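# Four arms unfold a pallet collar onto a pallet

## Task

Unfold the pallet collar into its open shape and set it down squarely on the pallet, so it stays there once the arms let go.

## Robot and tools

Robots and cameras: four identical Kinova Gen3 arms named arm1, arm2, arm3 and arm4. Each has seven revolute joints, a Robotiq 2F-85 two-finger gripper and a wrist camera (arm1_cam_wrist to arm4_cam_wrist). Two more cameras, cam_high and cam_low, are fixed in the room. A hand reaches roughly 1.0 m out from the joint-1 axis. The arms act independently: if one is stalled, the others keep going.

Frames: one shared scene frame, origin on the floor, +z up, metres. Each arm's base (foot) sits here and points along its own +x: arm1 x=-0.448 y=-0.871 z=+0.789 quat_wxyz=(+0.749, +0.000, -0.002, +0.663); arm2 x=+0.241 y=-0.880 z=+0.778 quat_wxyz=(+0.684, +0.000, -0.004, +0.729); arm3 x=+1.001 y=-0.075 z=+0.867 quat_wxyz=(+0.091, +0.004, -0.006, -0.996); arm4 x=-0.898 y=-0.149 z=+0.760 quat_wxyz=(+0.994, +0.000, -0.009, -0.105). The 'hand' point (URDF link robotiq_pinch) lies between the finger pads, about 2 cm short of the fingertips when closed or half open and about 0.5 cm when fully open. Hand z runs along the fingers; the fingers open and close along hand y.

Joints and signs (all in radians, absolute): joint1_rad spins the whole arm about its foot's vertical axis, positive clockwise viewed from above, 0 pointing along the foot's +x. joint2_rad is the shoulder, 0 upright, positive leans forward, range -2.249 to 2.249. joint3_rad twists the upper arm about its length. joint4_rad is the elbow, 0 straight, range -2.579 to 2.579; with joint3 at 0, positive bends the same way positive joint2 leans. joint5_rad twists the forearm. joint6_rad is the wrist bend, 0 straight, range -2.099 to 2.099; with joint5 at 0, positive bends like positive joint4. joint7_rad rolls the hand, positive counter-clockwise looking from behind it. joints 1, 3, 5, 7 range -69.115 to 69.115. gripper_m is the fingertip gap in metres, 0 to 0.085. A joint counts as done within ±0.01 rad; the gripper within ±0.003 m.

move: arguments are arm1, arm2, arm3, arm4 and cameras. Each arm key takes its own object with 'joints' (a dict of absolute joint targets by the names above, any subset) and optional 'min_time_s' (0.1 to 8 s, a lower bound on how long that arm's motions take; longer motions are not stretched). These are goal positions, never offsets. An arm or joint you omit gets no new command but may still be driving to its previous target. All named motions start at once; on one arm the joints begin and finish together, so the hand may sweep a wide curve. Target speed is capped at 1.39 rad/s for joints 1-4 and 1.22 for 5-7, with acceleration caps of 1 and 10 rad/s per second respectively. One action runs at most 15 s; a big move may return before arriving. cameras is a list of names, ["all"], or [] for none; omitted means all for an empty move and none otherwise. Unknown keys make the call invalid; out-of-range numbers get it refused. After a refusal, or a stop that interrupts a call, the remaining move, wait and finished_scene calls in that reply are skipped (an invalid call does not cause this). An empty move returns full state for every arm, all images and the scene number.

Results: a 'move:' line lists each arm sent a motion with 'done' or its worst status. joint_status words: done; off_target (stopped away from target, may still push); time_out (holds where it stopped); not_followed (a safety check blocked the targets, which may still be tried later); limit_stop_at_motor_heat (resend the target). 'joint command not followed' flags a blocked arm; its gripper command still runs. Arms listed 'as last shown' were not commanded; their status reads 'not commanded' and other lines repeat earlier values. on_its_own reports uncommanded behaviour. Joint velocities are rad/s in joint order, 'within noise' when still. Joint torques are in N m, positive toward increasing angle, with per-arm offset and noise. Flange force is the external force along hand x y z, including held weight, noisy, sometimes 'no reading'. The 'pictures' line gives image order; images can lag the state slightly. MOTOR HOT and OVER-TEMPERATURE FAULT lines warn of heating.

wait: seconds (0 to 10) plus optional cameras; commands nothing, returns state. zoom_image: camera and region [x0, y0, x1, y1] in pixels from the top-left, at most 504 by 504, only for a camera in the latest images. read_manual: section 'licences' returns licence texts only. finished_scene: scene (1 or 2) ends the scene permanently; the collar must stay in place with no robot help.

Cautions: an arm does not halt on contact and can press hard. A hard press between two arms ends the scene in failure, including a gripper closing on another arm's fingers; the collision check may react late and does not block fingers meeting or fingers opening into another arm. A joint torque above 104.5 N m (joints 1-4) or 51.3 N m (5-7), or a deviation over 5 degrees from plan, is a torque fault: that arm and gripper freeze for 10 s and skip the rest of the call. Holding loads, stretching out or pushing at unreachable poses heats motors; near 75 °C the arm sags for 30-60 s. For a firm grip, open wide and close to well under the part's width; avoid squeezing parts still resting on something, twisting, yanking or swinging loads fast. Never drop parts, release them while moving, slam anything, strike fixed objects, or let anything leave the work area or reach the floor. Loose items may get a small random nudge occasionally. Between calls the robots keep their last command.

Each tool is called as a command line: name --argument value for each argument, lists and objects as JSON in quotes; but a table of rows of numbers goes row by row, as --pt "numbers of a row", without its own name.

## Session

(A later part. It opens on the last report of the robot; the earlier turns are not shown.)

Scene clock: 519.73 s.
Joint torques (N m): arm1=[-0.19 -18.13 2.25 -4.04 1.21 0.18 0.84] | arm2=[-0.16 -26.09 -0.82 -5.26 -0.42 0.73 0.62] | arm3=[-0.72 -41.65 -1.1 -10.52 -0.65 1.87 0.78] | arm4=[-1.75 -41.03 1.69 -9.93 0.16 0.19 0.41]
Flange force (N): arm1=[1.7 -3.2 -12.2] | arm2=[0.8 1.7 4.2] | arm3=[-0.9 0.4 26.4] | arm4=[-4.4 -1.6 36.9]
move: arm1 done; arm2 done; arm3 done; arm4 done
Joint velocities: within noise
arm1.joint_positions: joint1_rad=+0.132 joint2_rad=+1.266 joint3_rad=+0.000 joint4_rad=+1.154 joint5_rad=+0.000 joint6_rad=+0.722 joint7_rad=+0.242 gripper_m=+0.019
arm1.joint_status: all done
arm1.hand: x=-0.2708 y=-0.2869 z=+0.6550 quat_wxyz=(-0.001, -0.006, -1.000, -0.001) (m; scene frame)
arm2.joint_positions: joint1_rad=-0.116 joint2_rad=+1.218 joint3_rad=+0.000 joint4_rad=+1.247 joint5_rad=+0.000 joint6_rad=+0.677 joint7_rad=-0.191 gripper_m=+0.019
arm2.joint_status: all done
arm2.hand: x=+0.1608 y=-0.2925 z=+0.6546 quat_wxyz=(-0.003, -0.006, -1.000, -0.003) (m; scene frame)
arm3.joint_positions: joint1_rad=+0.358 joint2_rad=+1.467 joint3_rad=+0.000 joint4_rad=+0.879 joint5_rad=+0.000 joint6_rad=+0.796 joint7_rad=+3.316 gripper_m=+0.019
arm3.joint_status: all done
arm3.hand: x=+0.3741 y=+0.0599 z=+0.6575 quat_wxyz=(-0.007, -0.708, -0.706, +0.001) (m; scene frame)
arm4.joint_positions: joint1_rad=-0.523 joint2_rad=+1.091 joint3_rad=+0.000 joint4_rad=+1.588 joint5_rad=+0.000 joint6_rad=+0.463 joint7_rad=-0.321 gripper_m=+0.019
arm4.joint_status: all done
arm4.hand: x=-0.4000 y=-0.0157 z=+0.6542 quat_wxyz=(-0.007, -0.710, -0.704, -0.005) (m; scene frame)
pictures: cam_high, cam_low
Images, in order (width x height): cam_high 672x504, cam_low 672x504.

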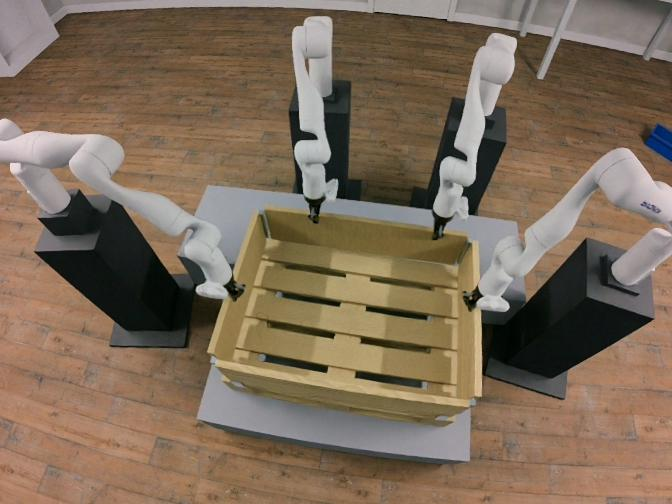

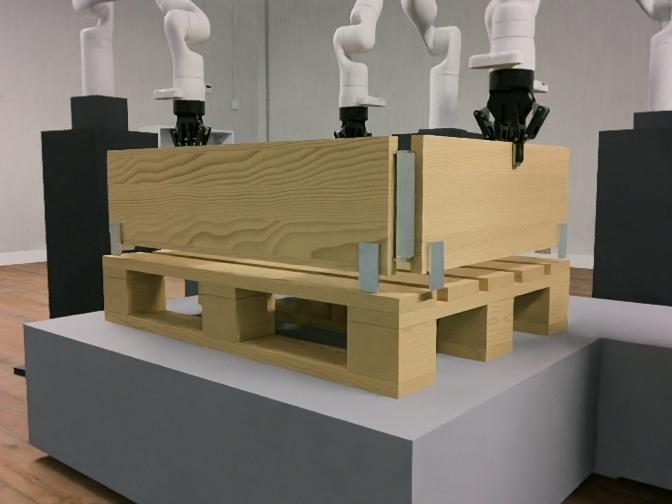

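move --arm1 '{"joints": {"joint1_rad": 0.1321, "joint2_rad": 1.2774, "joint4_rad": 1.1342, "joint6_rad": 0.73, "joint7_rad": 0.2334}, "min_time_s": 1}' --arm2 '{"joints": {"joint1_rad": -0.1138, "joint2_rad": 1.2209, "joint4_rad": 1.2502, "joint6_rad": 0.6705, "joint7_rad": -0.198}, "min_time_s": 1}' --arm3 '{"joints": {"joint1_rad": 0.3551, "joint2_rad": 1.4647, "joint4_rad": 0.9009, "joint6_rad": 0.776, "joint7_rad": 3.3038}, "min_time_s": 1}' --arm4 '{"joints": {"joint1_rad": -0.5271, "joint2_rad": 1.1, "joint4_rad": 1.5714, "joint6_rad": 0.4702, "joint7_rad": -0.3344}, "min_time_s": 1}' --cameras '["cam_high", "cam_low"]'

zoom_image --camera "cam_high" --region '[195, 350, 265, 410]'

zoom_image --camera "cam_high" --region '[410, 370, 480, 430]'

zoom_image --camera "cam_low" --region '[345, 235, 445, 305]'

zoom_image --camera "cam_low" --region '[80, 200, 200, 300]'

zoom_image --camera "cam_low" --region '[490, 190, 610, 290]'

Scene clock: 595.93 s.
Joint torques (N m): arm1=[-0.76 -16.83 1.65 -5.08 1.1 -1.04 0.89] | arm2=[0 -28.2 -0.7 -4.4 -0.24 1.64 0.72] | arm3=[0.9 -39.02 0.32 -9.14 -0.14 2.04 0.61] | arm4=[-1.36 -40.72 2.35 -8.17 0.43 1.5 0.44]
Flange force (N): arm1=[1.8 -6.8 -17.1] | arm2=[1.9 5.7 10.1] | arm3=[-2.9 -1.2 23.3] | arm4=[-2.7 1.1 38.8]
move: arm1 done; arm2 done; arm3 done; arm4 done
Joint velocities: within noise
arm1.joint_positions: joint1_rad=+0.132 joint2_rad=+1.277 joint3_rad=+0.000 joint4_rad=+1.134 joint5_rad=+0.000 joint6_rad=+0.730 joint7_rad=+0.233 gripper_m=+0.019
arm1.joint_status: all done
arm1.hand: x=-0.2696 y=-0.2838 z=+0.6520 quat_wxyz=(-0.001, -0.010, -1.000, -0.002) (m; scene frame)
arm2.joint_positions: joint1_rad=-0.114 joint2_rad=+1.221 joint3_rad=+0.000 joint4_rad=+1.250 joint5_rad=+0.000 joint6_rad=+0.671 joint7_rad=-0.198 gripper_m=+0.019
arm2.joint_status: all done
arm2.hand: x=+0.1620 y=-0.2935 z=+0.6520 quat_wxyz=(-0.003, -0.010, -1.000, -0.003) (m; scene frame)
arm3.joint_positions: joint1_rad=+0.355 joint2_rad=+1.465 joint3_rad=+0.000 joint4_rad=+0.901 joint5_rad=+0.000 joint6_rad=+0.776 joint7_rad=+3.304 gripper_m=+0.019
arm3.joint_status: all done
arm3.hand: x=+0.3781 y=+0.0572 z=+0.6541 quat_wxyz=(-0.007, -0.711, -0.703, +0.001) (m; scene frame)
arm4.joint_positions: joint1_rad=-0.527 joint2_rad=+1.100 joint3_rad=+0.000 joint4_rad=+1.571 joint5_rad=+0.000 joint6_rad=+0.470 joint7_rad=-0.334 gripper_m=+0.019
arm4.joint_status: all done
arm4.hand: x=-0.3969 y=-0.0124 z=+0.6519 quat_wxyz=(-0.007, -0.713, -0.701, -0.005) (m; scene frame)
pictures: cam_high, cam_low
Images, in order (width x height): cam_high 672x504, cam_low 672x504.

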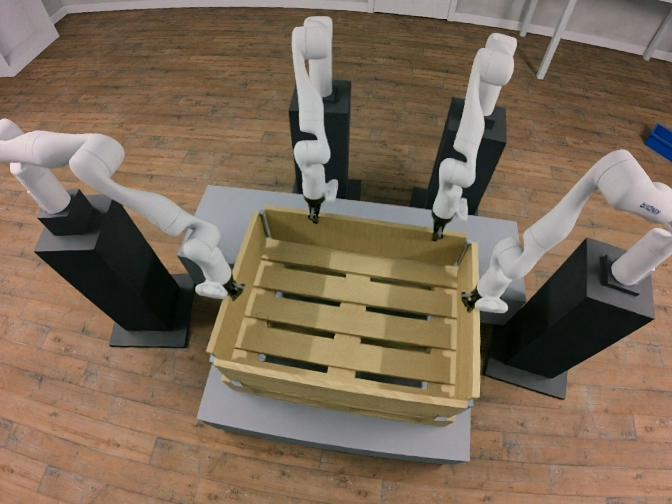

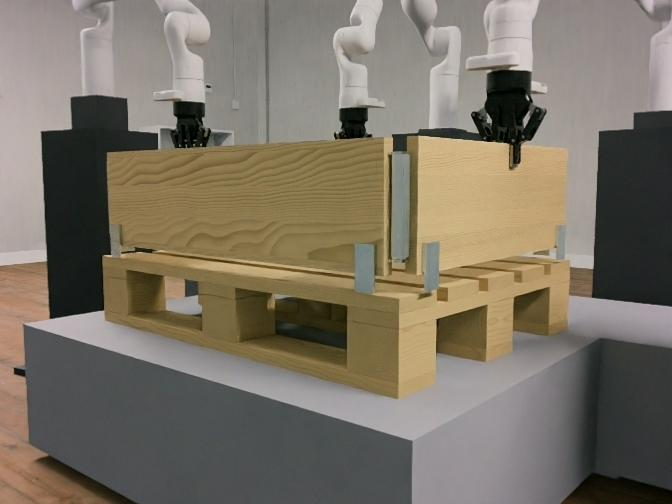

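Scaled by 7.200 from the camera's 672x504 image, which has a finer 960x720 frame.

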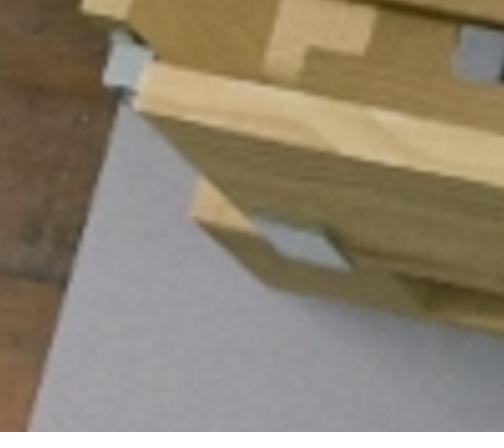

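Scaled by 7.200 from the camera's 672x504 image, which has a finer 960x720 frame.

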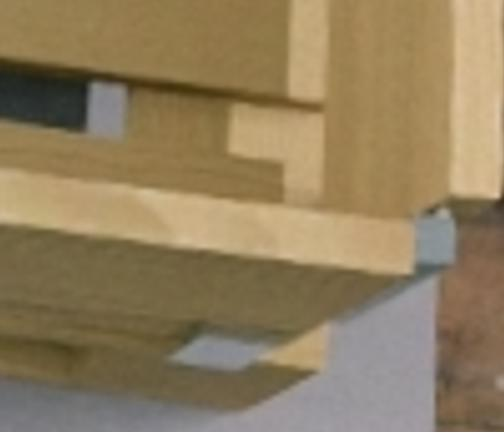

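Scaled by 5.040 from the camera's 672x504 image, which has a finer 960x720 frame.

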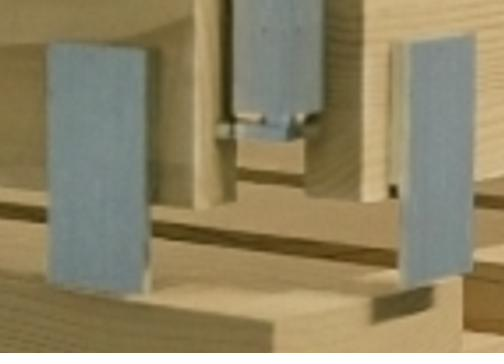

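Scaled by 4.200 from the camera's 672x504 image, which has a finer 960x720 frame.

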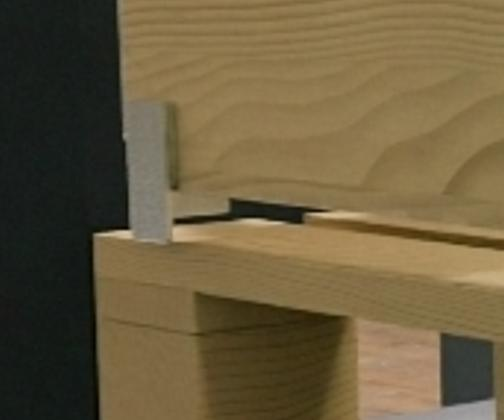

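Scaled by 4.200 from the camera's 672x504 image, which has a finer 960x720 frame.

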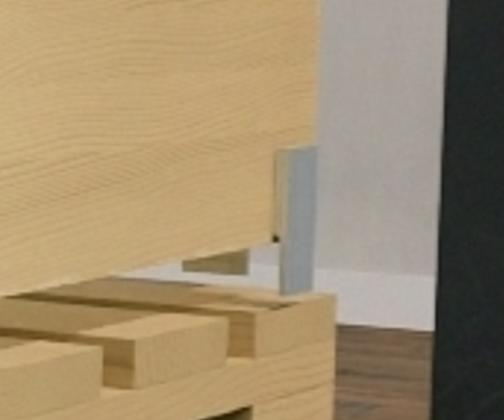

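move --arm1 '{"joints": {"joint2_rad": 1.2852, "joint4_rad": 1.1303, "joint6_rad": 0.7261}, "min_time_s": 0.8}' --arm2 '{"joints": {"joint2_rad": 1.2288, "joint4_rad": 1.2469, "joint6_rad": 0.6659}, "min_time_s": 0.8}' --arm3 '{"joints": {"joint2_rad": 1.4734, "joint4_rad": 0.8939, "joint6_rad": 0.7743}, "min_time_s": 0.8}' --arm4 '{"joints": {"joint2_rad": 1.1084, "joint4_rad": 1.5686, "joint6_rad": 0.4646}, "min_time_s": 0.8}' --cameras '["cam_high", "cam_low"]'

zoom_image --camera "cam_low" --region '[345, 235, 445, 305]'

zoom_image --camera "cam_low" --region '[490, 190, 610, 290]'

zoom_image --camera "cam_low" --region '[80, 200, 200, 300]'

Scene clock: 656.10 s.
Joint torques (N m): arm1=[-0.95 -17.05 1.49 -4.98 1.01 -0.9 0.93] | arm2=[0.06 -27.62 -0.57 -4.2 -0.22 1.59 0.78] | arm3=[0.78 -38.71 0.23 -8.64 -0.13 2.39 0.67] | arm4=[-1.68 -40.69 2.11 -7.89 0.46 1.5 0.53]
Flange force (N): arm1=[1.5 -6.5 -16.5] | arm2=[2.1 5.7 9.0] | arm3=[-2.6 -2.1 23.6] | arm4=[-3.0 1.8 38.8]
move: arm1 done; arm2 done; arm3 done; arm4 done
Joint velocities: within noise
arm1.joint_positions: joint1_rad=+0.132 joint2_rad=+1.285 joint3_rad=+0.000 joint4_rad=+1.130 joint5_rad=+0.000 joint6_rad=+0.726 joint7_rad=+0.233 gripper_m=+0.019
arm1.joint_status: all done
arm1.hand: x=-0.2696 y=-0.2838 z=+0.6480 quat_wxyz=(-0.001, -0.010, -1.000, -0.002) (m; scene frame)
arm2.joint_positions: joint1_rad=-0.114 joint2_rad=+1.229 joint3_rad=+0.000 joint4_rad=+1.247 joint5_rad=+0.000 joint6_rad=+0.666 joint7_rad=-0.198 gripper_m=+0.019
arm2.joint_status: all done
arm2.hand: x=+0.1621 y=-0.2935 z=+0.6480 quat_wxyz=(-0.003, -0.010, -1.000, -0.003) (m; scene frame)
arm3.joint_positions: joint1_rad=+0.355 joint2_rad=+1.473 joint3_rad=+0.000 joint4_rad=+0.894 joint5_rad=+0.000 joint6_rad=+0.774 joint7_rad=+3.304 gripper_m=+0.019
arm3.joint_status: all done
arm3.hand: x=+0.3781 y=+0.0571 z=+0.6501 quat_wxyz=(-0.007, -0.711, -0.703, +0.001) (m; scene frame)
arm4.joint_positions: joint1_rad=-0.527 joint2_rad=+1.108 joint3_rad=+0.000 joint4_rad=+1.569 joint5_rad=+0.000 joint6_rad=+0.465 joint7_rad=-0.334 gripper_m=+0.019
arm4.joint_status: all done
arm4.hand: x=-0.3968 y=-0.0124 z=+0.6480 quat_wxyz=(-0.007, -0.713, -0.701, -0.005) (m; scene frame)
pictures: cam_high, cam_low
Images, in order (width x height): cam_high 672x504, cam_low 672x504.

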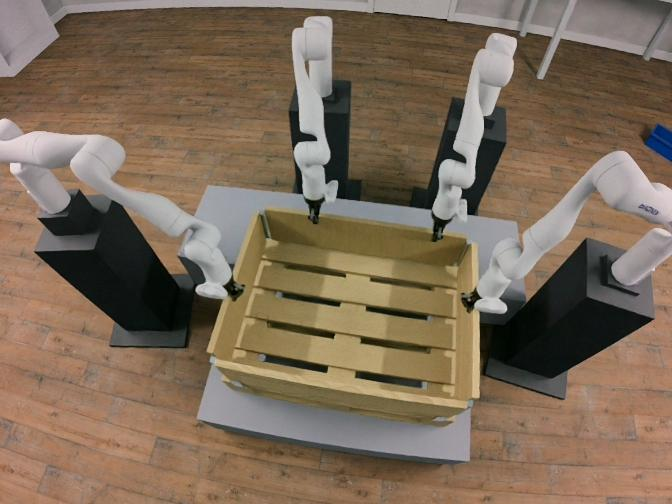

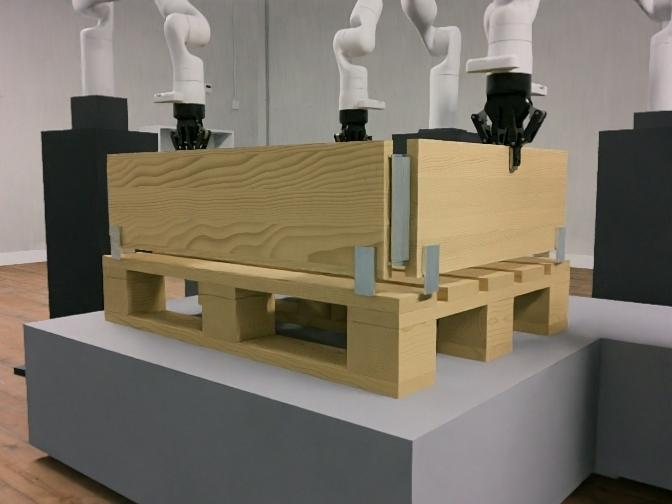

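Scaled by 5.040 from the camera's 672x504 image, which has a finer 960x720 frame.

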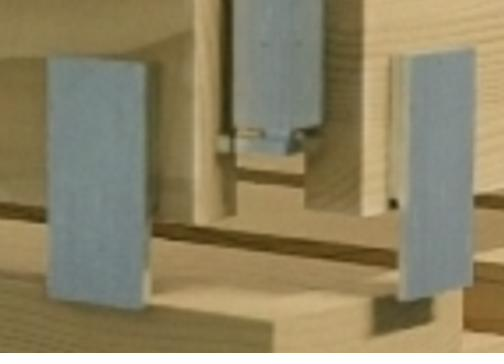

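Scaled by 4.200 from the camera's 672x504 image, which has a finer 960x720 frame.

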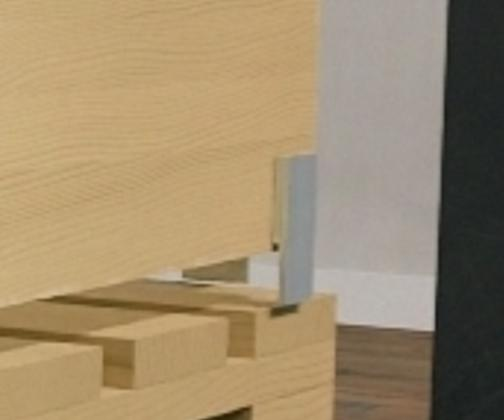

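Scaled by 4.200 from the camera's 672x504 image, which has a finer 960x720 frame.

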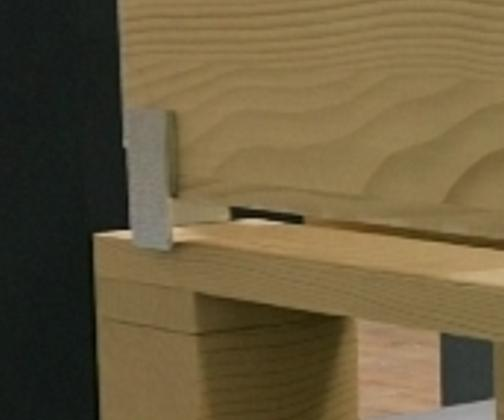

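move --arm1 '{"joints": {"joint2_rad": 1.2971, "joint4_rad": 1.1243, "joint6_rad": 0.7202}, "min_time_s": 1}' --arm2 '{"joints": {"joint2_rad": 1.2408, "joint4_rad": 1.2416, "joint6_rad": 0.6592}, "min_time_s": 1}' --arm3 '{"joints": {"joint2_rad": 1.4865, "joint4_rad": 0.883, "joint6_rad": 0.7721}, "min_time_s": 1}' --arm4 '{"joints": {"joint2_rad": 1.1213, "joint4_rad": 1.5642, "joint6_rad": 0.4561}, "min_time_s": 1}' --cameras '["cam_low"]'

Scene clock: 666.00 s.
Joint torques (N m): arm1=[-1.07 -17.19 1.37 -4.79 0.94 -0.78 0.9] | arm2=[0.26 -27.56 -0.34 -4.52 -0.2 1.4 0.71] | arm3=[0.36 -38.8 -0.18 -8.55 -0.27 2.49 0.72] | arm4=[-1.66 -40.53 2.12 -7.58 0.51 1.56 0.53]
Flange force (N): arm1=[1.0 -5.9 -16.1] | arm2=[2.1 4.3 8.4] | arm3=[-2.0 -2.2 24.0] | arm4=[-2.9 2.0 38.5]
move: arm1 done; arm2 done; arm3 done; arm4 done
Joint velocities: within noise
arm1.joint_positions: joint1_rad=+0.132 joint2_rad=+1.297 joint3_rad=+0.000 joint4_rad=+1.124 joint5_rad=+0.000 joint6_rad=+0.720 joint7_rad=+0.233 gripper_m=+0.019
arm1.joint_status: all done
arm1.hand: x=-0.2696 y=-0.2838 z=+0.6420 quat_wxyz=(-0.001, -0.010, -1.000, -0.002) (m; scene frame)
arm2.joint_positions: joint1_rad=-0.114 joint2_rad=+1.241 joint3_rad=+0.000 joint4_rad=+1.242 joint5_rad=+0.000 joint6_rad=+0.659 joint7_rad=-0.198 gripper_m=+0.019
arm2.joint_status: all done
arm2.hand: x=+0.1621 y=-0.2934 z=+0.6419 quat_wxyz=(-0.003, -0.010, -1.000, -0.003) (m; scene frame)
arm3.joint_positions: joint1_rad=+0.355 joint2_rad=+1.486 joint3_rad=+0.000 joint4_rad=+0.883 joint5_rad=+0.000 joint6_rad=+0.772 joint7_rad=+3.304 gripper_m=+0.019
arm3.joint_status: all done
arm3.hand: x=+0.3782 y=+0.0570 z=+0.6441 quat_wxyz=(-0.007, -0.711, -0.703, +0.001) (m; scene frame)
arm4.joint_positions: joint1_rad=-0.527 joint2_rad=+1.121 joint3_rad=+0.000 joint4_rad=+1.564 joint5_rad=+0.000 joint6_rad=+0.456 joint7_rad=-0.334 gripper_m=+0.019
arm4.joint_status: all done
arm4.hand: x=-0.3968 y=-0.0124 z=+0.6419 quat_wxyz=(-0.007, -0.713, -0.701, -0.005) (m; scene frame)
pictures: cam_low
Images, in order (width x height): cam_low 672x504.

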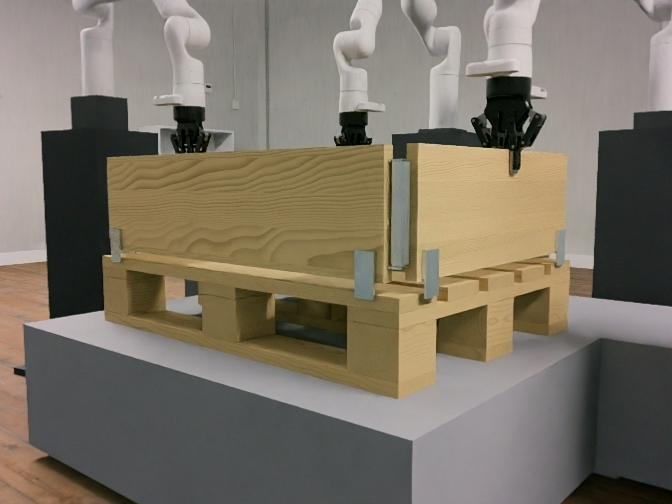

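move --arm1 '{"joints": {"joint2_rad": 1.3131, "joint4_rad": 1.1158, "joint6_rad": 0.7127}, "min_time_s": 1}' --arm2 '{"joints": {"joint2_rad": 1.2566, "joint4_rad": 1.2342, "joint6_rad": 0.6508}, "min_time_s": 1}' --arm3 '{"joints": {"joint2_rad": 1.5043, "joint4_rad": 0.8677, "joint6_rad": 0.7696}, "min_time_s": 1}' --arm4 '{"joints": {"joint2_rad": 1.1385, "joint4_rad": 1.558, "joint6_rad": 0.4451}, "min_time_s": 1}'

move --arm1 '{"joints": {"joint2_rad": 1.3293, "joint4_rad": 1.1067, "joint6_rad": 0.7056}, "min_time_s": 1}' --arm2 '{"joints": {"joint2_rad": 1.2727, "joint4_rad": 1.2263, "joint6_rad": 0.6426}, "min_time_s": 1}' --arm3 '{"joints": {"joint2_rad": 1.5224, "joint4_rad": 0.8516, "joint6_rad": 0.7676}, "min_time_s": 1}' --arm4 '{"joints": {"joint2_rad": 1.1558, "joint4_rad": 1.5512, "joint6_rad": 0.4346}, "min_time_s": 1}' --cameras '["cam_low"]'

zoom_image --camera "cam_low" --region '[345, 235, 445, 305]'

Scene clock: 678.97 s.
Joint torques (N m): arm1=[-1.24 -16.96 1.18 -4.67 0.89 -0.8 0.91] | arm2=[0.45 -28.06 -0.28 -4.75 -0.16 1.31 0.72] | arm3=[0.15 -38.59 -0.32 -8.49 -0.31 2.43 0.7] | arm4=[-1.6 -40.56 2.07 -7.5 0.55 1.55 0.56]
Flange force (N): arm1=[0.8 -5.9 -16.6] | arm2=[2.4 3.8 9.0] | arm3=[-1.6 -2.1 23.6] | arm4=[-2.8 1.4 38.3]
move: arm1 done; arm2 done; arm3 done; arm4 done
Joint velocities: within noise
arm1.joint_positions: joint1_rad=+0.132 joint2_rad=+1.313 joint3_rad=+0.000 joint4_rad=+1.116 joint5_rad=+0.000 joint6_rad=+0.713 joint7_rad=+0.233 gripper_m=+0.019
arm1.joint_status: all done
arm1.hand: x=-0.2696 y=-0.2837 z=+0.6339 quat_wxyz=(-0.001, -0.010, -1.000, -0.002) (m; scene frame)
arm2.joint_positions: joint1_rad=-0.114 joint2_rad=+1.257 joint3_rad=+0.000 joint4_rad=+1.234 joint5_rad=+0.000 joint6_rad=+0.651 joint7_rad=-0.198 gripper_m=+0.019
arm2.joint_status: all done
arm2.hand: x=+0.1621 y=-0.2934 z=+0.6340 quat_wxyz=(-0.003, -0.010, -1.000, -0.003) (m; scene frame)
arm3.joint_positions: joint1_rad=+0.355 joint2_rad=+1.504 joint3_rad=+0.000 joint4_rad=+0.868 joint5_rad=+0.000 joint6_rad=+0.770 joint7_rad=+3.304 gripper_m=+0.019
arm3.joint_status: all done
arm3.hand: x=+0.3783 y=+0.0570 z=+0.6361 quat_wxyz=(-0.007, -0.711, -0.703, +0.001) (m; scene frame)
arm4.joint_positions: joint1_rad=-0.527 joint2_rad=+1.138 joint3_rad=+0.000 joint4_rad=+1.558 joint5_rad=+0.000 joint6_rad=+0.445 joint7_rad=-0.334 gripper_m=+0.019
arm4.joint_status: all done
arm4.hand: x=-0.3966 y=-0.0124 z=+0.6339 quat_wxyz=(-0.007, -0.713, -0.701, -0.005) (m; scene frame)
pictures: none

Scene clock: 680.27 s.
Joint torques (N m): arm1=[-1.32 -16.87 1.11 -4.48 0.84 -0.7 0.9] | arm2=[0.63 -28.39 -0.04 -5.03 -0.09 1.08 0.74] | arm3=[-0.17 -38.55 -0.5 -8.43 -0.39 2.47 0.73] | arm4=[-1.71 -40.64 2 -7.15 0.48 1.58 0.6]
Flange force (N): arm1=[0.6 -5.7 -16.6] | arm2=[2.6 3.3 9.0] | arm3=[-1.2 -2.0 23.5] | arm4=[-2.8 2.0 38.6]
move: arm1 done; arm2 done; arm3 done; arm4 done
Joint velocities: within noise
arm1.joint_positions: joint1_rad=+0.132 joint2_rad=+1.329 joint3_rad=+0.000 joint4_rad=+1.107 joint5_rad=+0.000 joint6_rad=+0.706 joint7_rad=+0.233 gripper_m=+0.019
arm1.joint_status: all done
arm1.hand: x=-0.2695 y=-0.2837 z=+0.6259 quat_wxyz=(-0.001, -0.010, -1.000, -0.002) (m; scene frame)
arm2.joint_positions: joint1_rad=-0.114 joint2_rad=+1.273 joint3_rad=+0.000 joint4_rad=+1.226 joint5_rad=+0.000 joint6_rad=+0.643 joint7_rad=-0.198 gripper_m=+0.019
arm2.joint_status: all done
arm2.hand: x=+0.1622 y=-0.2933 z=+0.6260 quat_wxyz=(-0.003, -0.010, -1.000, -0.003) (m; scene frame)
arm3.joint_positions: joint1_rad=+0.355 joint2_rad=+1.522 joint3_rad=+0.000 joint4_rad=+0.852 joint5_rad=+0.000 joint6_rad=+0.768 joint7_rad=+3.304 gripper_m=+0.019
arm3.joint_status: all done
arm3.hand: x=+0.3783 y=+0.0569 z=+0.6280 quat_wxyz=(-0.007, -0.711, -0.703, +0.001) (m; scene frame)
arm4.joint_positions: joint1_rad=-0.527 joint2_rad=+1.156 joint3_rad=+0.000 joint4_rad=+1.551 joint5_rad=+0.000 joint6_rad=+0.435 joint7_rad=-0.334 gripper_m=+0.019
arm4.joint_status: all done
arm4.hand: x=-0.3965 y=-0.0125 z=+0.6258 quat_wxyz=(-0.007, -0.713, -0.701, -0.005) (m; scene frame)
pictures: cam_low
Images, in order (width x height): cam_low 672x504.

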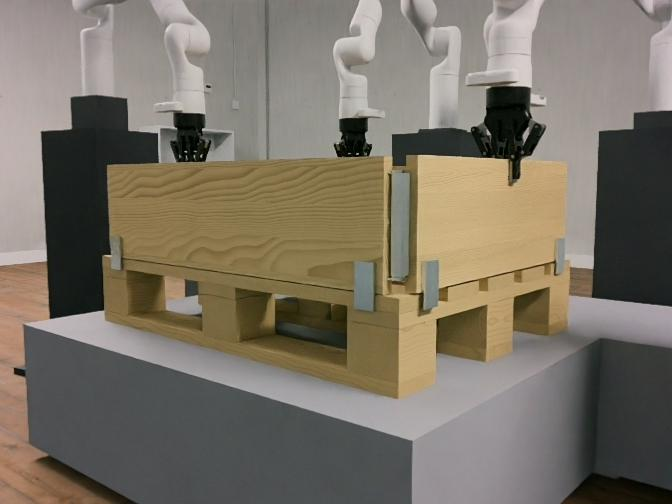

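Scaled by 5.040 from the camera's 672x504 image, which has a finer 960x720 frame.

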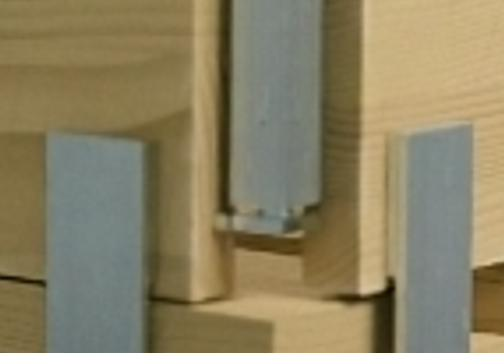

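move --arm1 '{"joints": {"joint2_rad": 1.3345, "joint4_rad": 1.1035, "joint6_rad": 0.7036}, "min_time_s": 1.0}' --arm2 '{"joints": {"joint2_rad": 1.2777, "joint4_rad": 1.2236, "joint6_rad": 0.6403}, "min_time_s": 1.0}' --arm3 '{"joints": {"joint2_rad": 1.5281, "joint4_rad": 0.8466, "joint6_rad": 0.7669}, "min_time_s": 1.0}' --arm4 '{"joints": {"joint2_rad": 1.1612, "joint4_rad": 1.549, "joint6_rad": 0.4313}, "min_time_s": 1.0}' --cameras '["cam_low", "cam_high"]'

Scene clock: 697.10 s.
Joint torques (N m): arm1=[-1.08 -17.97 1.36 -4.09 0.96 0.03 0.92] | arm2=[0.16 -30.06 -0.56 -4.76 -0.26 1.75 0.76] | arm3=[0.59 -33.11 -0.32 -8.14 -0.32 1.09 0.72] | arm4=[-2.9 -37.48 0.55 -8.53 0.11 0.19 0.39]
Flange force (N): arm1=[0.6 -4.3 -13.4] | arm2=[2.1 4.9 13.3] | arm3=[-3.2 2.0 11.5] | arm4=[-6.7 -1.7 28.6]
move: arm1 done; arm2 done; arm3 done; arm4 done
Joint velocities: within noise
arm1.joint_positions: joint1_rad=+0.132 joint2_rad=+1.335 joint3_rad=+0.000 joint4_rad=+1.104 joint5_rad=+0.000 joint6_rad=+0.704 joint7_rad=+0.233 gripper_m=+0.019
arm1.joint_status: all done
arm1.hand: x=-0.2695 y=-0.2837 z=+0.6233 quat_wxyz=(-0.001, -0.010, -1.000, -0.002) (m; scene frame)
arm2.joint_positions: joint1_rad=-0.114 joint2_rad=+1.278 joint3_rad=+0.000 joint4_rad=+1.224 joint5_rad=+0.000 joint6_rad=+0.640 joint7_rad=-0.198 gripper_m=+0.019
arm2.joint_status: all done
arm2.hand: x=+0.1622 y=-0.2933 z=+0.6236 quat_wxyz=(-0.003, -0.010, -1.000, -0.003) (m; scene frame)
arm3.joint_positions: joint1_rad=+0.355 joint2_rad=+1.528 joint3_rad=+0.000 joint4_rad=+0.847 joint5_rad=+0.000 joint6_rad=+0.767 joint7_rad=+3.304 gripper_m=+0.019
arm3.joint_status: all done
arm3.hand: x=+0.3784 y=+0.0568 z=+0.6255 quat_wxyz=(-0.007, -0.711, -0.703, +0.001) (m; scene frame)
arm4.joint_positions: joint1_rad=-0.527 joint2_rad=+1.161 joint3_rad=+0.000 joint4_rad=+1.549 joint5_rad=+0.000 joint6_rad=+0.431 joint7_rad=-0.334 gripper_m=+0.019
arm4.joint_status: all done
arm4.hand: x=-0.3964 y=-0.0125 z=+0.6233 quat_wxyz=(-0.007, -0.713, -0.701, -0.005) (m; scene frame)
pictures: cam_high, cam_low
Images, in order (width x height): cam_high 672x504, cam_low 672x504.

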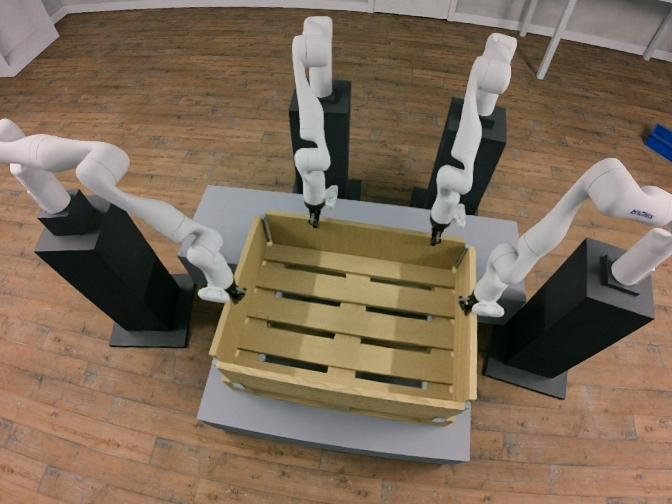

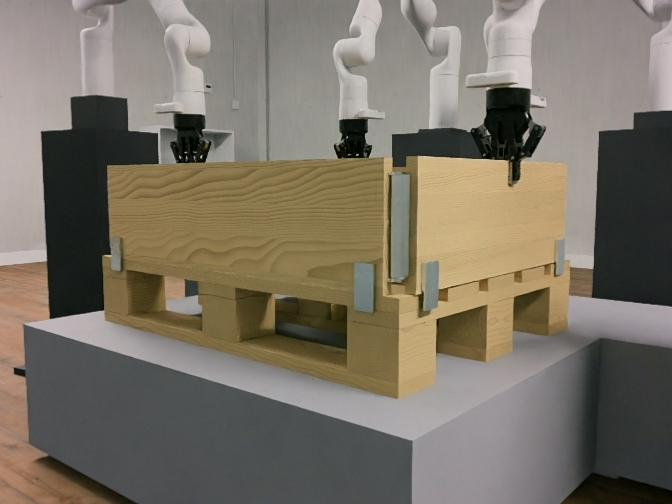

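move --arm1 '{"joints": {"joint2_rad": 1.3355, "joint4_rad": 1.1029, "joint6_rad": 0.7032}, "min_time_s": 0.8}' --arm2 '{"joints": {"joint2_rad": 1.2807, "joint4_rad": 1.222, "joint6_rad": 0.6389}, "min_time_s": 0.8}' --arm3 '{"joints": {"joint2_rad": 1.5304, "joint4_rad": 0.8446, "joint6_rad": 0.7666}, "min_time_s": 0.8}' --arm4 '{"joints": {"joint2_rad": 1.1644, "joint4_rad": 1.5477, "joint6_rad": 0.4293}, "min_time_s": 0.8}' --cameras '["cam_low"]'

zoom_image --camera "cam_low" --region '[340, 220, 580, 400]'

Scene clock: 704.83 s.
Joint torques (N m): arm1=[-1.53 -22.99 1.07 -4.36 0.71 1.16 0.75] | arm2=[0.65 -28.21 0 -5.25 -0.11 0.92 0.61] | arm3=[0.26 -32.81 -0.69 -7.62 -0.49 1.52 0.78] | arm4=[-3.01 -32.91 0.29 -8.42 0.32 -0.84 0.59]
Flange force (N): arm1=[-1.3 -1.3 -2.6] | arm2=[2.3 2.3 8.2] | arm3=[-2.6 1.3 12.0] | arm4=[-6.8 -2.9 17.5]
move: arm1 done; arm2 done; arm3 done; arm4 done
Joint velocities: within noise
arm1.joint_positions: joint1_rad=+0.132 joint2_rad=+1.336 joint3_rad=+0.000 joint4_rad=+1.103 joint5_rad=+0.000 joint6_rad=+0.703 joint7_rad=+0.233 gripper_m=+0.019
arm1.joint_status: all done
arm1.hand: x=-0.2695 y=-0.2837 z=+0.6228 quat_wxyz=(-0.001, -0.010, -1.000, -0.002) (m; scene frame)
arm2.joint_positions: joint1_rad=-0.114 joint2_rad=+1.281 joint3_rad=+0.000 joint4_rad=+1.222 joint5_rad=+0.000 joint6_rad=+0.639 joint7_rad=-0.198 gripper_m=+0.019
arm2.joint_status: all done
arm2.hand: x=+0.1622 y=-0.2933 z=+0.6221 quat_wxyz=(-0.003, -0.010, -1.000, -0.003) (m; scene frame)
arm3.joint_positions: joint1_rad=+0.355 joint2_rad=+1.530 joint3_rad=+0.000 joint4_rad=+0.845 joint5_rad=+0.000 joint6_rad=+0.767 joint7_rad=+3.304 gripper_m=+0.019
arm3.joint_status: all done
arm3.hand: x=+0.3784 y=+0.0568 z=+0.6245 quat_wxyz=(-0.007, -0.711, -0.703, +0.001) (m; scene frame)
arm4.joint_positions: joint1_rad=-0.527 joint2_rad=+1.164 joint3_rad=+0.000 joint4_rad=+1.548 joint5_rad=+0.000 joint6_rad=+0.429 joint7_rad=-0.334 gripper_m=+0.019
arm4.joint_status: all done
arm4.hand: x=-0.3964 y=-0.0124 z=+0.6218 quat_wxyz=(-0.007, -0.713, -0.701, -0.005) (m; scene frame)
pictures: cam_low
Images, in order (width x height): cam_low 672x504.

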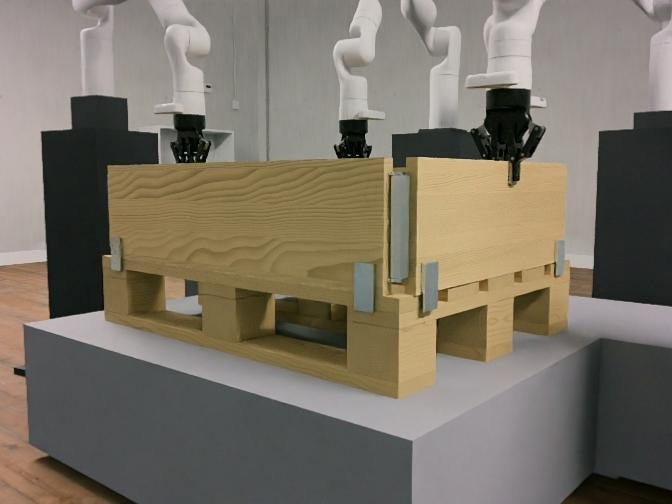

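Scaled by 2.100 from the camera's 672x504 image, which has a finer 960x720 frame.

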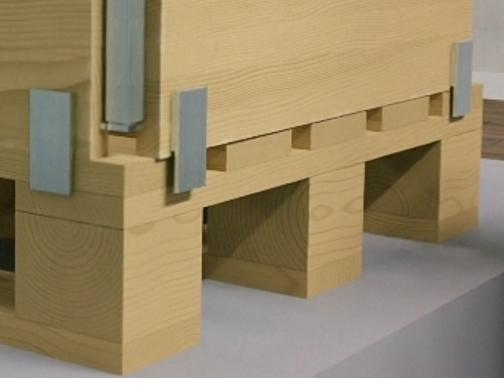

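move --arm1 '{"joints": {"joint2_rad": 1.3359, "joint4_rad": 1.1027, "joint6_rad": 0.703}, "min_time_s": 0.6}' --arm2 '{"joints": {"joint2_rad": 1.2821, "joint4_rad": 1.2213, "joint6_rad": 0.6382}, "min_time_s": 0.6}' --arm3 '{"joints": {"joint2_rad": 1.5327, "joint4_rad": 0.8426, "joint6_rad": 0.7663}, "min_time_s": 0.6}' --arm4 '{"joints": {"joint2_rad": 1.1671, "joint4_rad": 1.5466, "joint6_rad": 0.4277}, "min_time_s": 0.6}' --cameras '[]'

Scene clock: 712.93 s.
Joint torques (N m): arm1=[-0.73 -21.91 1.74 -4.46 0.95 0.55 0.78] | arm2=[-0.5 -22.65 -1.11 -5.52 -0.37 -0.83 0.62] | arm3=[1.11 -28.48 -0.15 -7.37 -0.25 0.43 0.75] | arm4=[-3.8 -24.83 -0.94 -7.55 -0.19 -1.54 0.37]
Flange force (N): arm1=[0.1 -1.3 -5.4] | arm2=[-0.2 -1.2 -5.1] | arm3=[-4.5 4.3 2.4] | arm4=[-9.4 -4.8 -0.1]
move: arm1 done; arm2 done; arm3 done; arm4 done
Joint velocities: within noise
arm1.joint_positions: joint1_rad=+0.132 joint2_rad=+1.336 joint3_rad=+0.000 joint4_rad=+1.103 joint5_rad=+0.000 joint6_rad=+0.703 joint7_rad=+0.233 gripper_m=+0.019
arm1.joint_status: all done
arm1.hand: x=-0.2695 y=-0.2837 z=+0.6226 quat_wxyz=(-0.001, -0.010, -1.000, -0.002) (m; scene frame)
arm2.joint_positions: joint1_rad=-0.114 joint2_rad=+1.282 joint3_rad=+0.000 joint4_rad=+1.221 joint5_rad=+0.000 joint6_rad=+0.638 joint7_rad=-0.198 gripper_m=+0.019
arm2.joint_status: all done
arm2.hand: x=+0.1622 y=-0.2933 z=+0.6214 quat_wxyz=(-0.003, -0.010, -1.000, -0.003) (m; scene frame)
arm3.joint_positions: joint1_rad=+0.355 joint2_rad=+1.533 joint3_rad=+0.000 joint4_rad=+0.843 joint5_rad=+0.000 joint6_rad=+0.766 joint7_rad=+3.304 gripper_m=+0.019
arm3.joint_status: all done
arm3.hand: x=+0.3785 y=+0.0568 z=+0.6234 quat_wxyz=(-0.007, -0.711, -0.703, +0.001) (m; scene frame)
arm4.joint_positions: joint1_rad=-0.527 joint2_rad=+1.167 joint3_rad=+0.000 joint4_rad=+1.547 joint5_rad=+0.000 joint6_rad=+0.428 joint7_rad=-0.334 gripper_m=+0.019
arm4.joint_status: all done
arm4.hand: x=-0.3964 y=-0.0124 z=+0.6206 quat_wxyz=(-0.007, -0.713, -0.701, -0.005) (m; scene frame)
pictures: none
No camera images: "cameras" was empty.

move --arm1 '{"joints": {"gripper_m": 0.045}}' --arm2 '{"joints": {"gripper_m": 0.045}}' --arm3 '{"joints": {"gripper_m": 0.045}}' --arm4 '{"joints": {"gripper_m": 0.045}}' --cameras '[]'

move --arm1 '{"joints": {"joint2_rad": 1.2054, "joint4_rad": 1.1637, "joint6_rad": 0.7725}, "min_time_s": 1.5}' --arm2 '{"joints": {"joint2_rad": 1.1481, "joint4_rad": 1.2752, "joint6_rad": 0.7183}, "min_time_s": 1.5}' --arm3 '{"joints": {"joint2_rad": 1.3851, "joint4_rad": 0.9586, "joint6_rad": 0.7979}, "min_time_s": 1.5}' --arm4 '{"joints": {"joint2_rad": 1.0207, "joint4_rad": 1.5916, "joint6_rad": 0.5293}, "min_time_s": 1.5}' --cameras '["cam_low", "cam_high"]'

zoom_image --camera "cam_low" --region '[340, 220, 580, 400]'

zoom_image --camera "cam_high" --region '[190, 190, 500, 440]'

Scene clock: 738.43 s.
Joint torques (N m): arm1=[-0.54 -23.86 1.33 -6.13 0.43 -0.04 0.47] | arm2=[1.17 -24.42 0.7 -4.87 -0.18 0.06 0.15] | arm3=[0.17 -25.62 -0.08 -6.58 -0.14 0.17 0.31] | arm4=[-0.64 -22.18 1.59 -4.8 0.18 -0.12 0.5]
Flange force (N): arm1=[0.8 -4.5 -3.9] | arm2=[2.2 1.2 0.1] | arm3=[-2.4 4.7 -2.5] | arm4=[-2.3 -3.1 -1.5]
move: arm1 done; arm2 done; arm3 done; arm4 done
Joint velocities: within noise
arm1.joint_positions: joint1_rad=+0.132 joint2_rad=+1.336 joint3_rad=+0.000 joint4_rad=+1.103 joint5_rad=+0.000 joint6_rad=+0.703 joint7_rad=+0.233 gripper_m=+0.045
arm1.joint_status: all done
arm1.hand: x=-0.2695 y=-0.2837 z=+0.6226 quat_wxyz=(-0.001, -0.010, -1.000, -0.002) (m; scene frame)
arm2.joint_positions: joint1_rad=-0.114 joint2_rad=+1.282 joint3_rad=+0.000 joint4_rad=+1.221 joint5_rad=+0.000 joint6_rad=+0.638 joint7_rad=-0.198 gripper_m=+0.045
arm2.joint_status: all done
arm2.hand: x=+0.1622 y=-0.2933 z=+0.6213 quat_wxyz=(-0.003, -0.010, -1.000, -0.003) (m; scene frame)
arm3.joint_positions: joint1_rad=+0.355 joint2_rad=+1.533 joint3_rad=+0.000 joint4_rad=+0.843 joint5_rad=+0.000 joint6_rad=+0.766 joint7_rad=+3.304 gripper_m=+0.045
arm3.joint_status: all done
arm3.hand: x=+0.3785 y=+0.0568 z=+0.6234 quat_wxyz=(-0.007, -0.711, -0.703, +0.001) (m; scene frame)
arm4.joint_positions: joint1_rad=-0.527 joint2_rad=+1.167 joint3_rad=+0.000 joint4_rad=+1.547 joint5_rad=+0.000 joint6_rad=+0.428 joint7_rad=-0.334 gripper_m=+0.045
arm4.joint_status: all done
arm4.hand: x=-0.3963 y=-0.0124 z=+0.6206 quat_wxyz=(-0.007, -0.713, -0.701, -0.005) (m; scene frame)
pictures: none
No camera images: "cameras" was empty.

Scene clock: 740.23 s.
Joint torques (N m): arm1=[-0.6 -23.55 1.32 -6.59 0.42 -0.03 0.46] | arm2=[1.2 -24.08 0.63 -5.4 -0.19 0.06 0.14] | arm3=[0.13 -25.53 -0.1 -6.79 -0.16 0.19 0.32] | arm4=[-0.69 -21.6 1.52 -5.56 0.19 -0.1 0.52]
Flange force (N): arm1=[0.7 -4.6 -3.4] | arm2=[2.3 1.3 0.0] | arm3=[-2.3 4.5 -1.9] | arm4=[-2.3 -3.0 -1.0]
move: arm1 done; arm2 done; arm3 done; arm4 done
Joint velocities: within noise
arm1.joint_positions: joint1_rad=+0.132 joint2_rad=+1.205 joint3_rad=+0.000 joint4_rad=+1.164 joint5_rad=+0.000 joint6_rad=+0.772 joint7_rad=+0.233 gripper_m=+0.045
arm1.joint_status: all done
arm1.hand: x=-0.2697 y=-0.2840 z=+0.6897 quat_wxyz=(-0.001, -0.010, -1.000, -0.002) (m; scene frame)
arm2.joint_positions: joint1_rad=-0.114 joint2_rad=+1.148 joint3_rad=+0.000 joint4_rad=+1.275 joint5_rad=+0.000 joint6_rad=+0.718 joint7_rad=-0.198 gripper_m=+0.045
arm2.joint_status: all done
arm2.hand: x=+0.1618 y=-0.2937 z=+0.6900 quat_wxyz=(-0.003, -0.010, -1.000, -0.003) (m; scene frame)
arm3.joint_positions: joint1_rad=+0.355 joint2_rad=+1.385 joint3_rad=+0.000 joint4_rad=+0.959 joint5_rad=+0.000 joint6_rad=+0.798 joint7_rad=+3.304 gripper_m=+0.045
arm3.joint_status: all done
arm3.hand: x=+0.3778 y=+0.0576 z=+0.6921 quat_wxyz=(-0.007, -0.711, -0.703, +0.001) (m; scene frame)
arm4.joint_positions: joint1_rad=-0.527 joint2_rad=+1.021 joint3_rad=+0.000 joint4_rad=+1.592 joint5_rad=+0.000 joint6_rad=+0.529 joint7_rad=-0.334 gripper_m=+0.045
arm4.joint_status: all done
arm4.hand: x=-0.3976 y=-0.0123 z=+0.6899 quat_wxyz=(-0.007, -0.713, -0.701, -0.005) (m; scene frame)
pictures: cam_high, cam_low
Images, in order (width x height): cam_high 672x504, cam_low 672x504.

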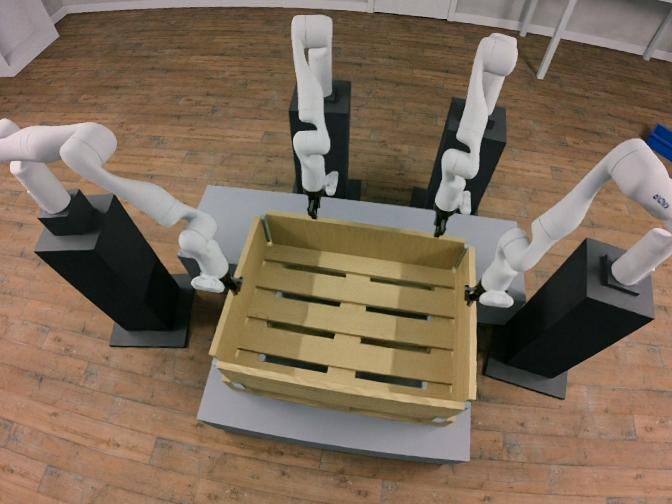

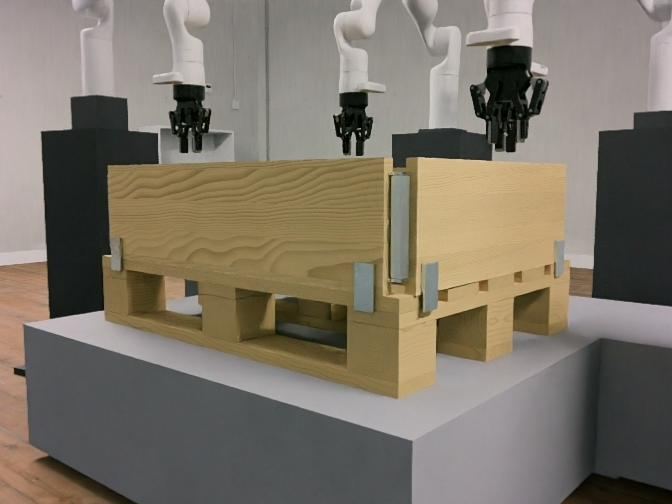

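Scaled by 2.100 from the camera's 672x504 image, which has a finer 960x720 frame.

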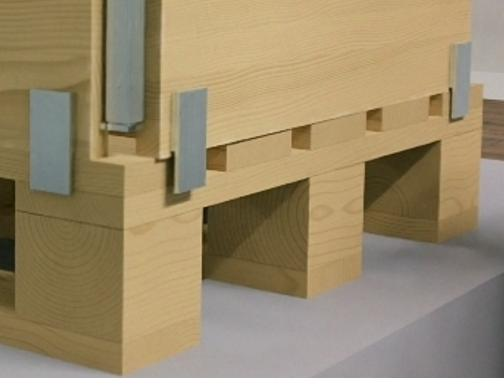

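Scaled by 1.626 from the camera's 672x504 image, which has a finer 960x720 frame.

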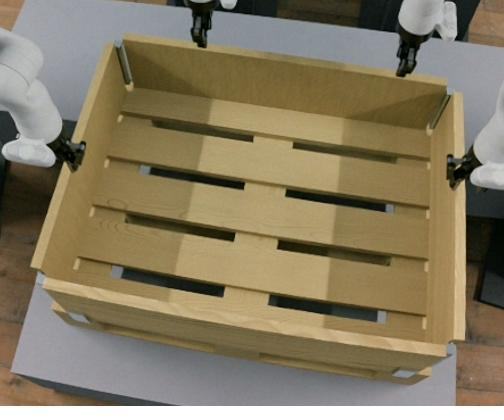

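finished_scene --scene 2

The scene is finished: the task was done.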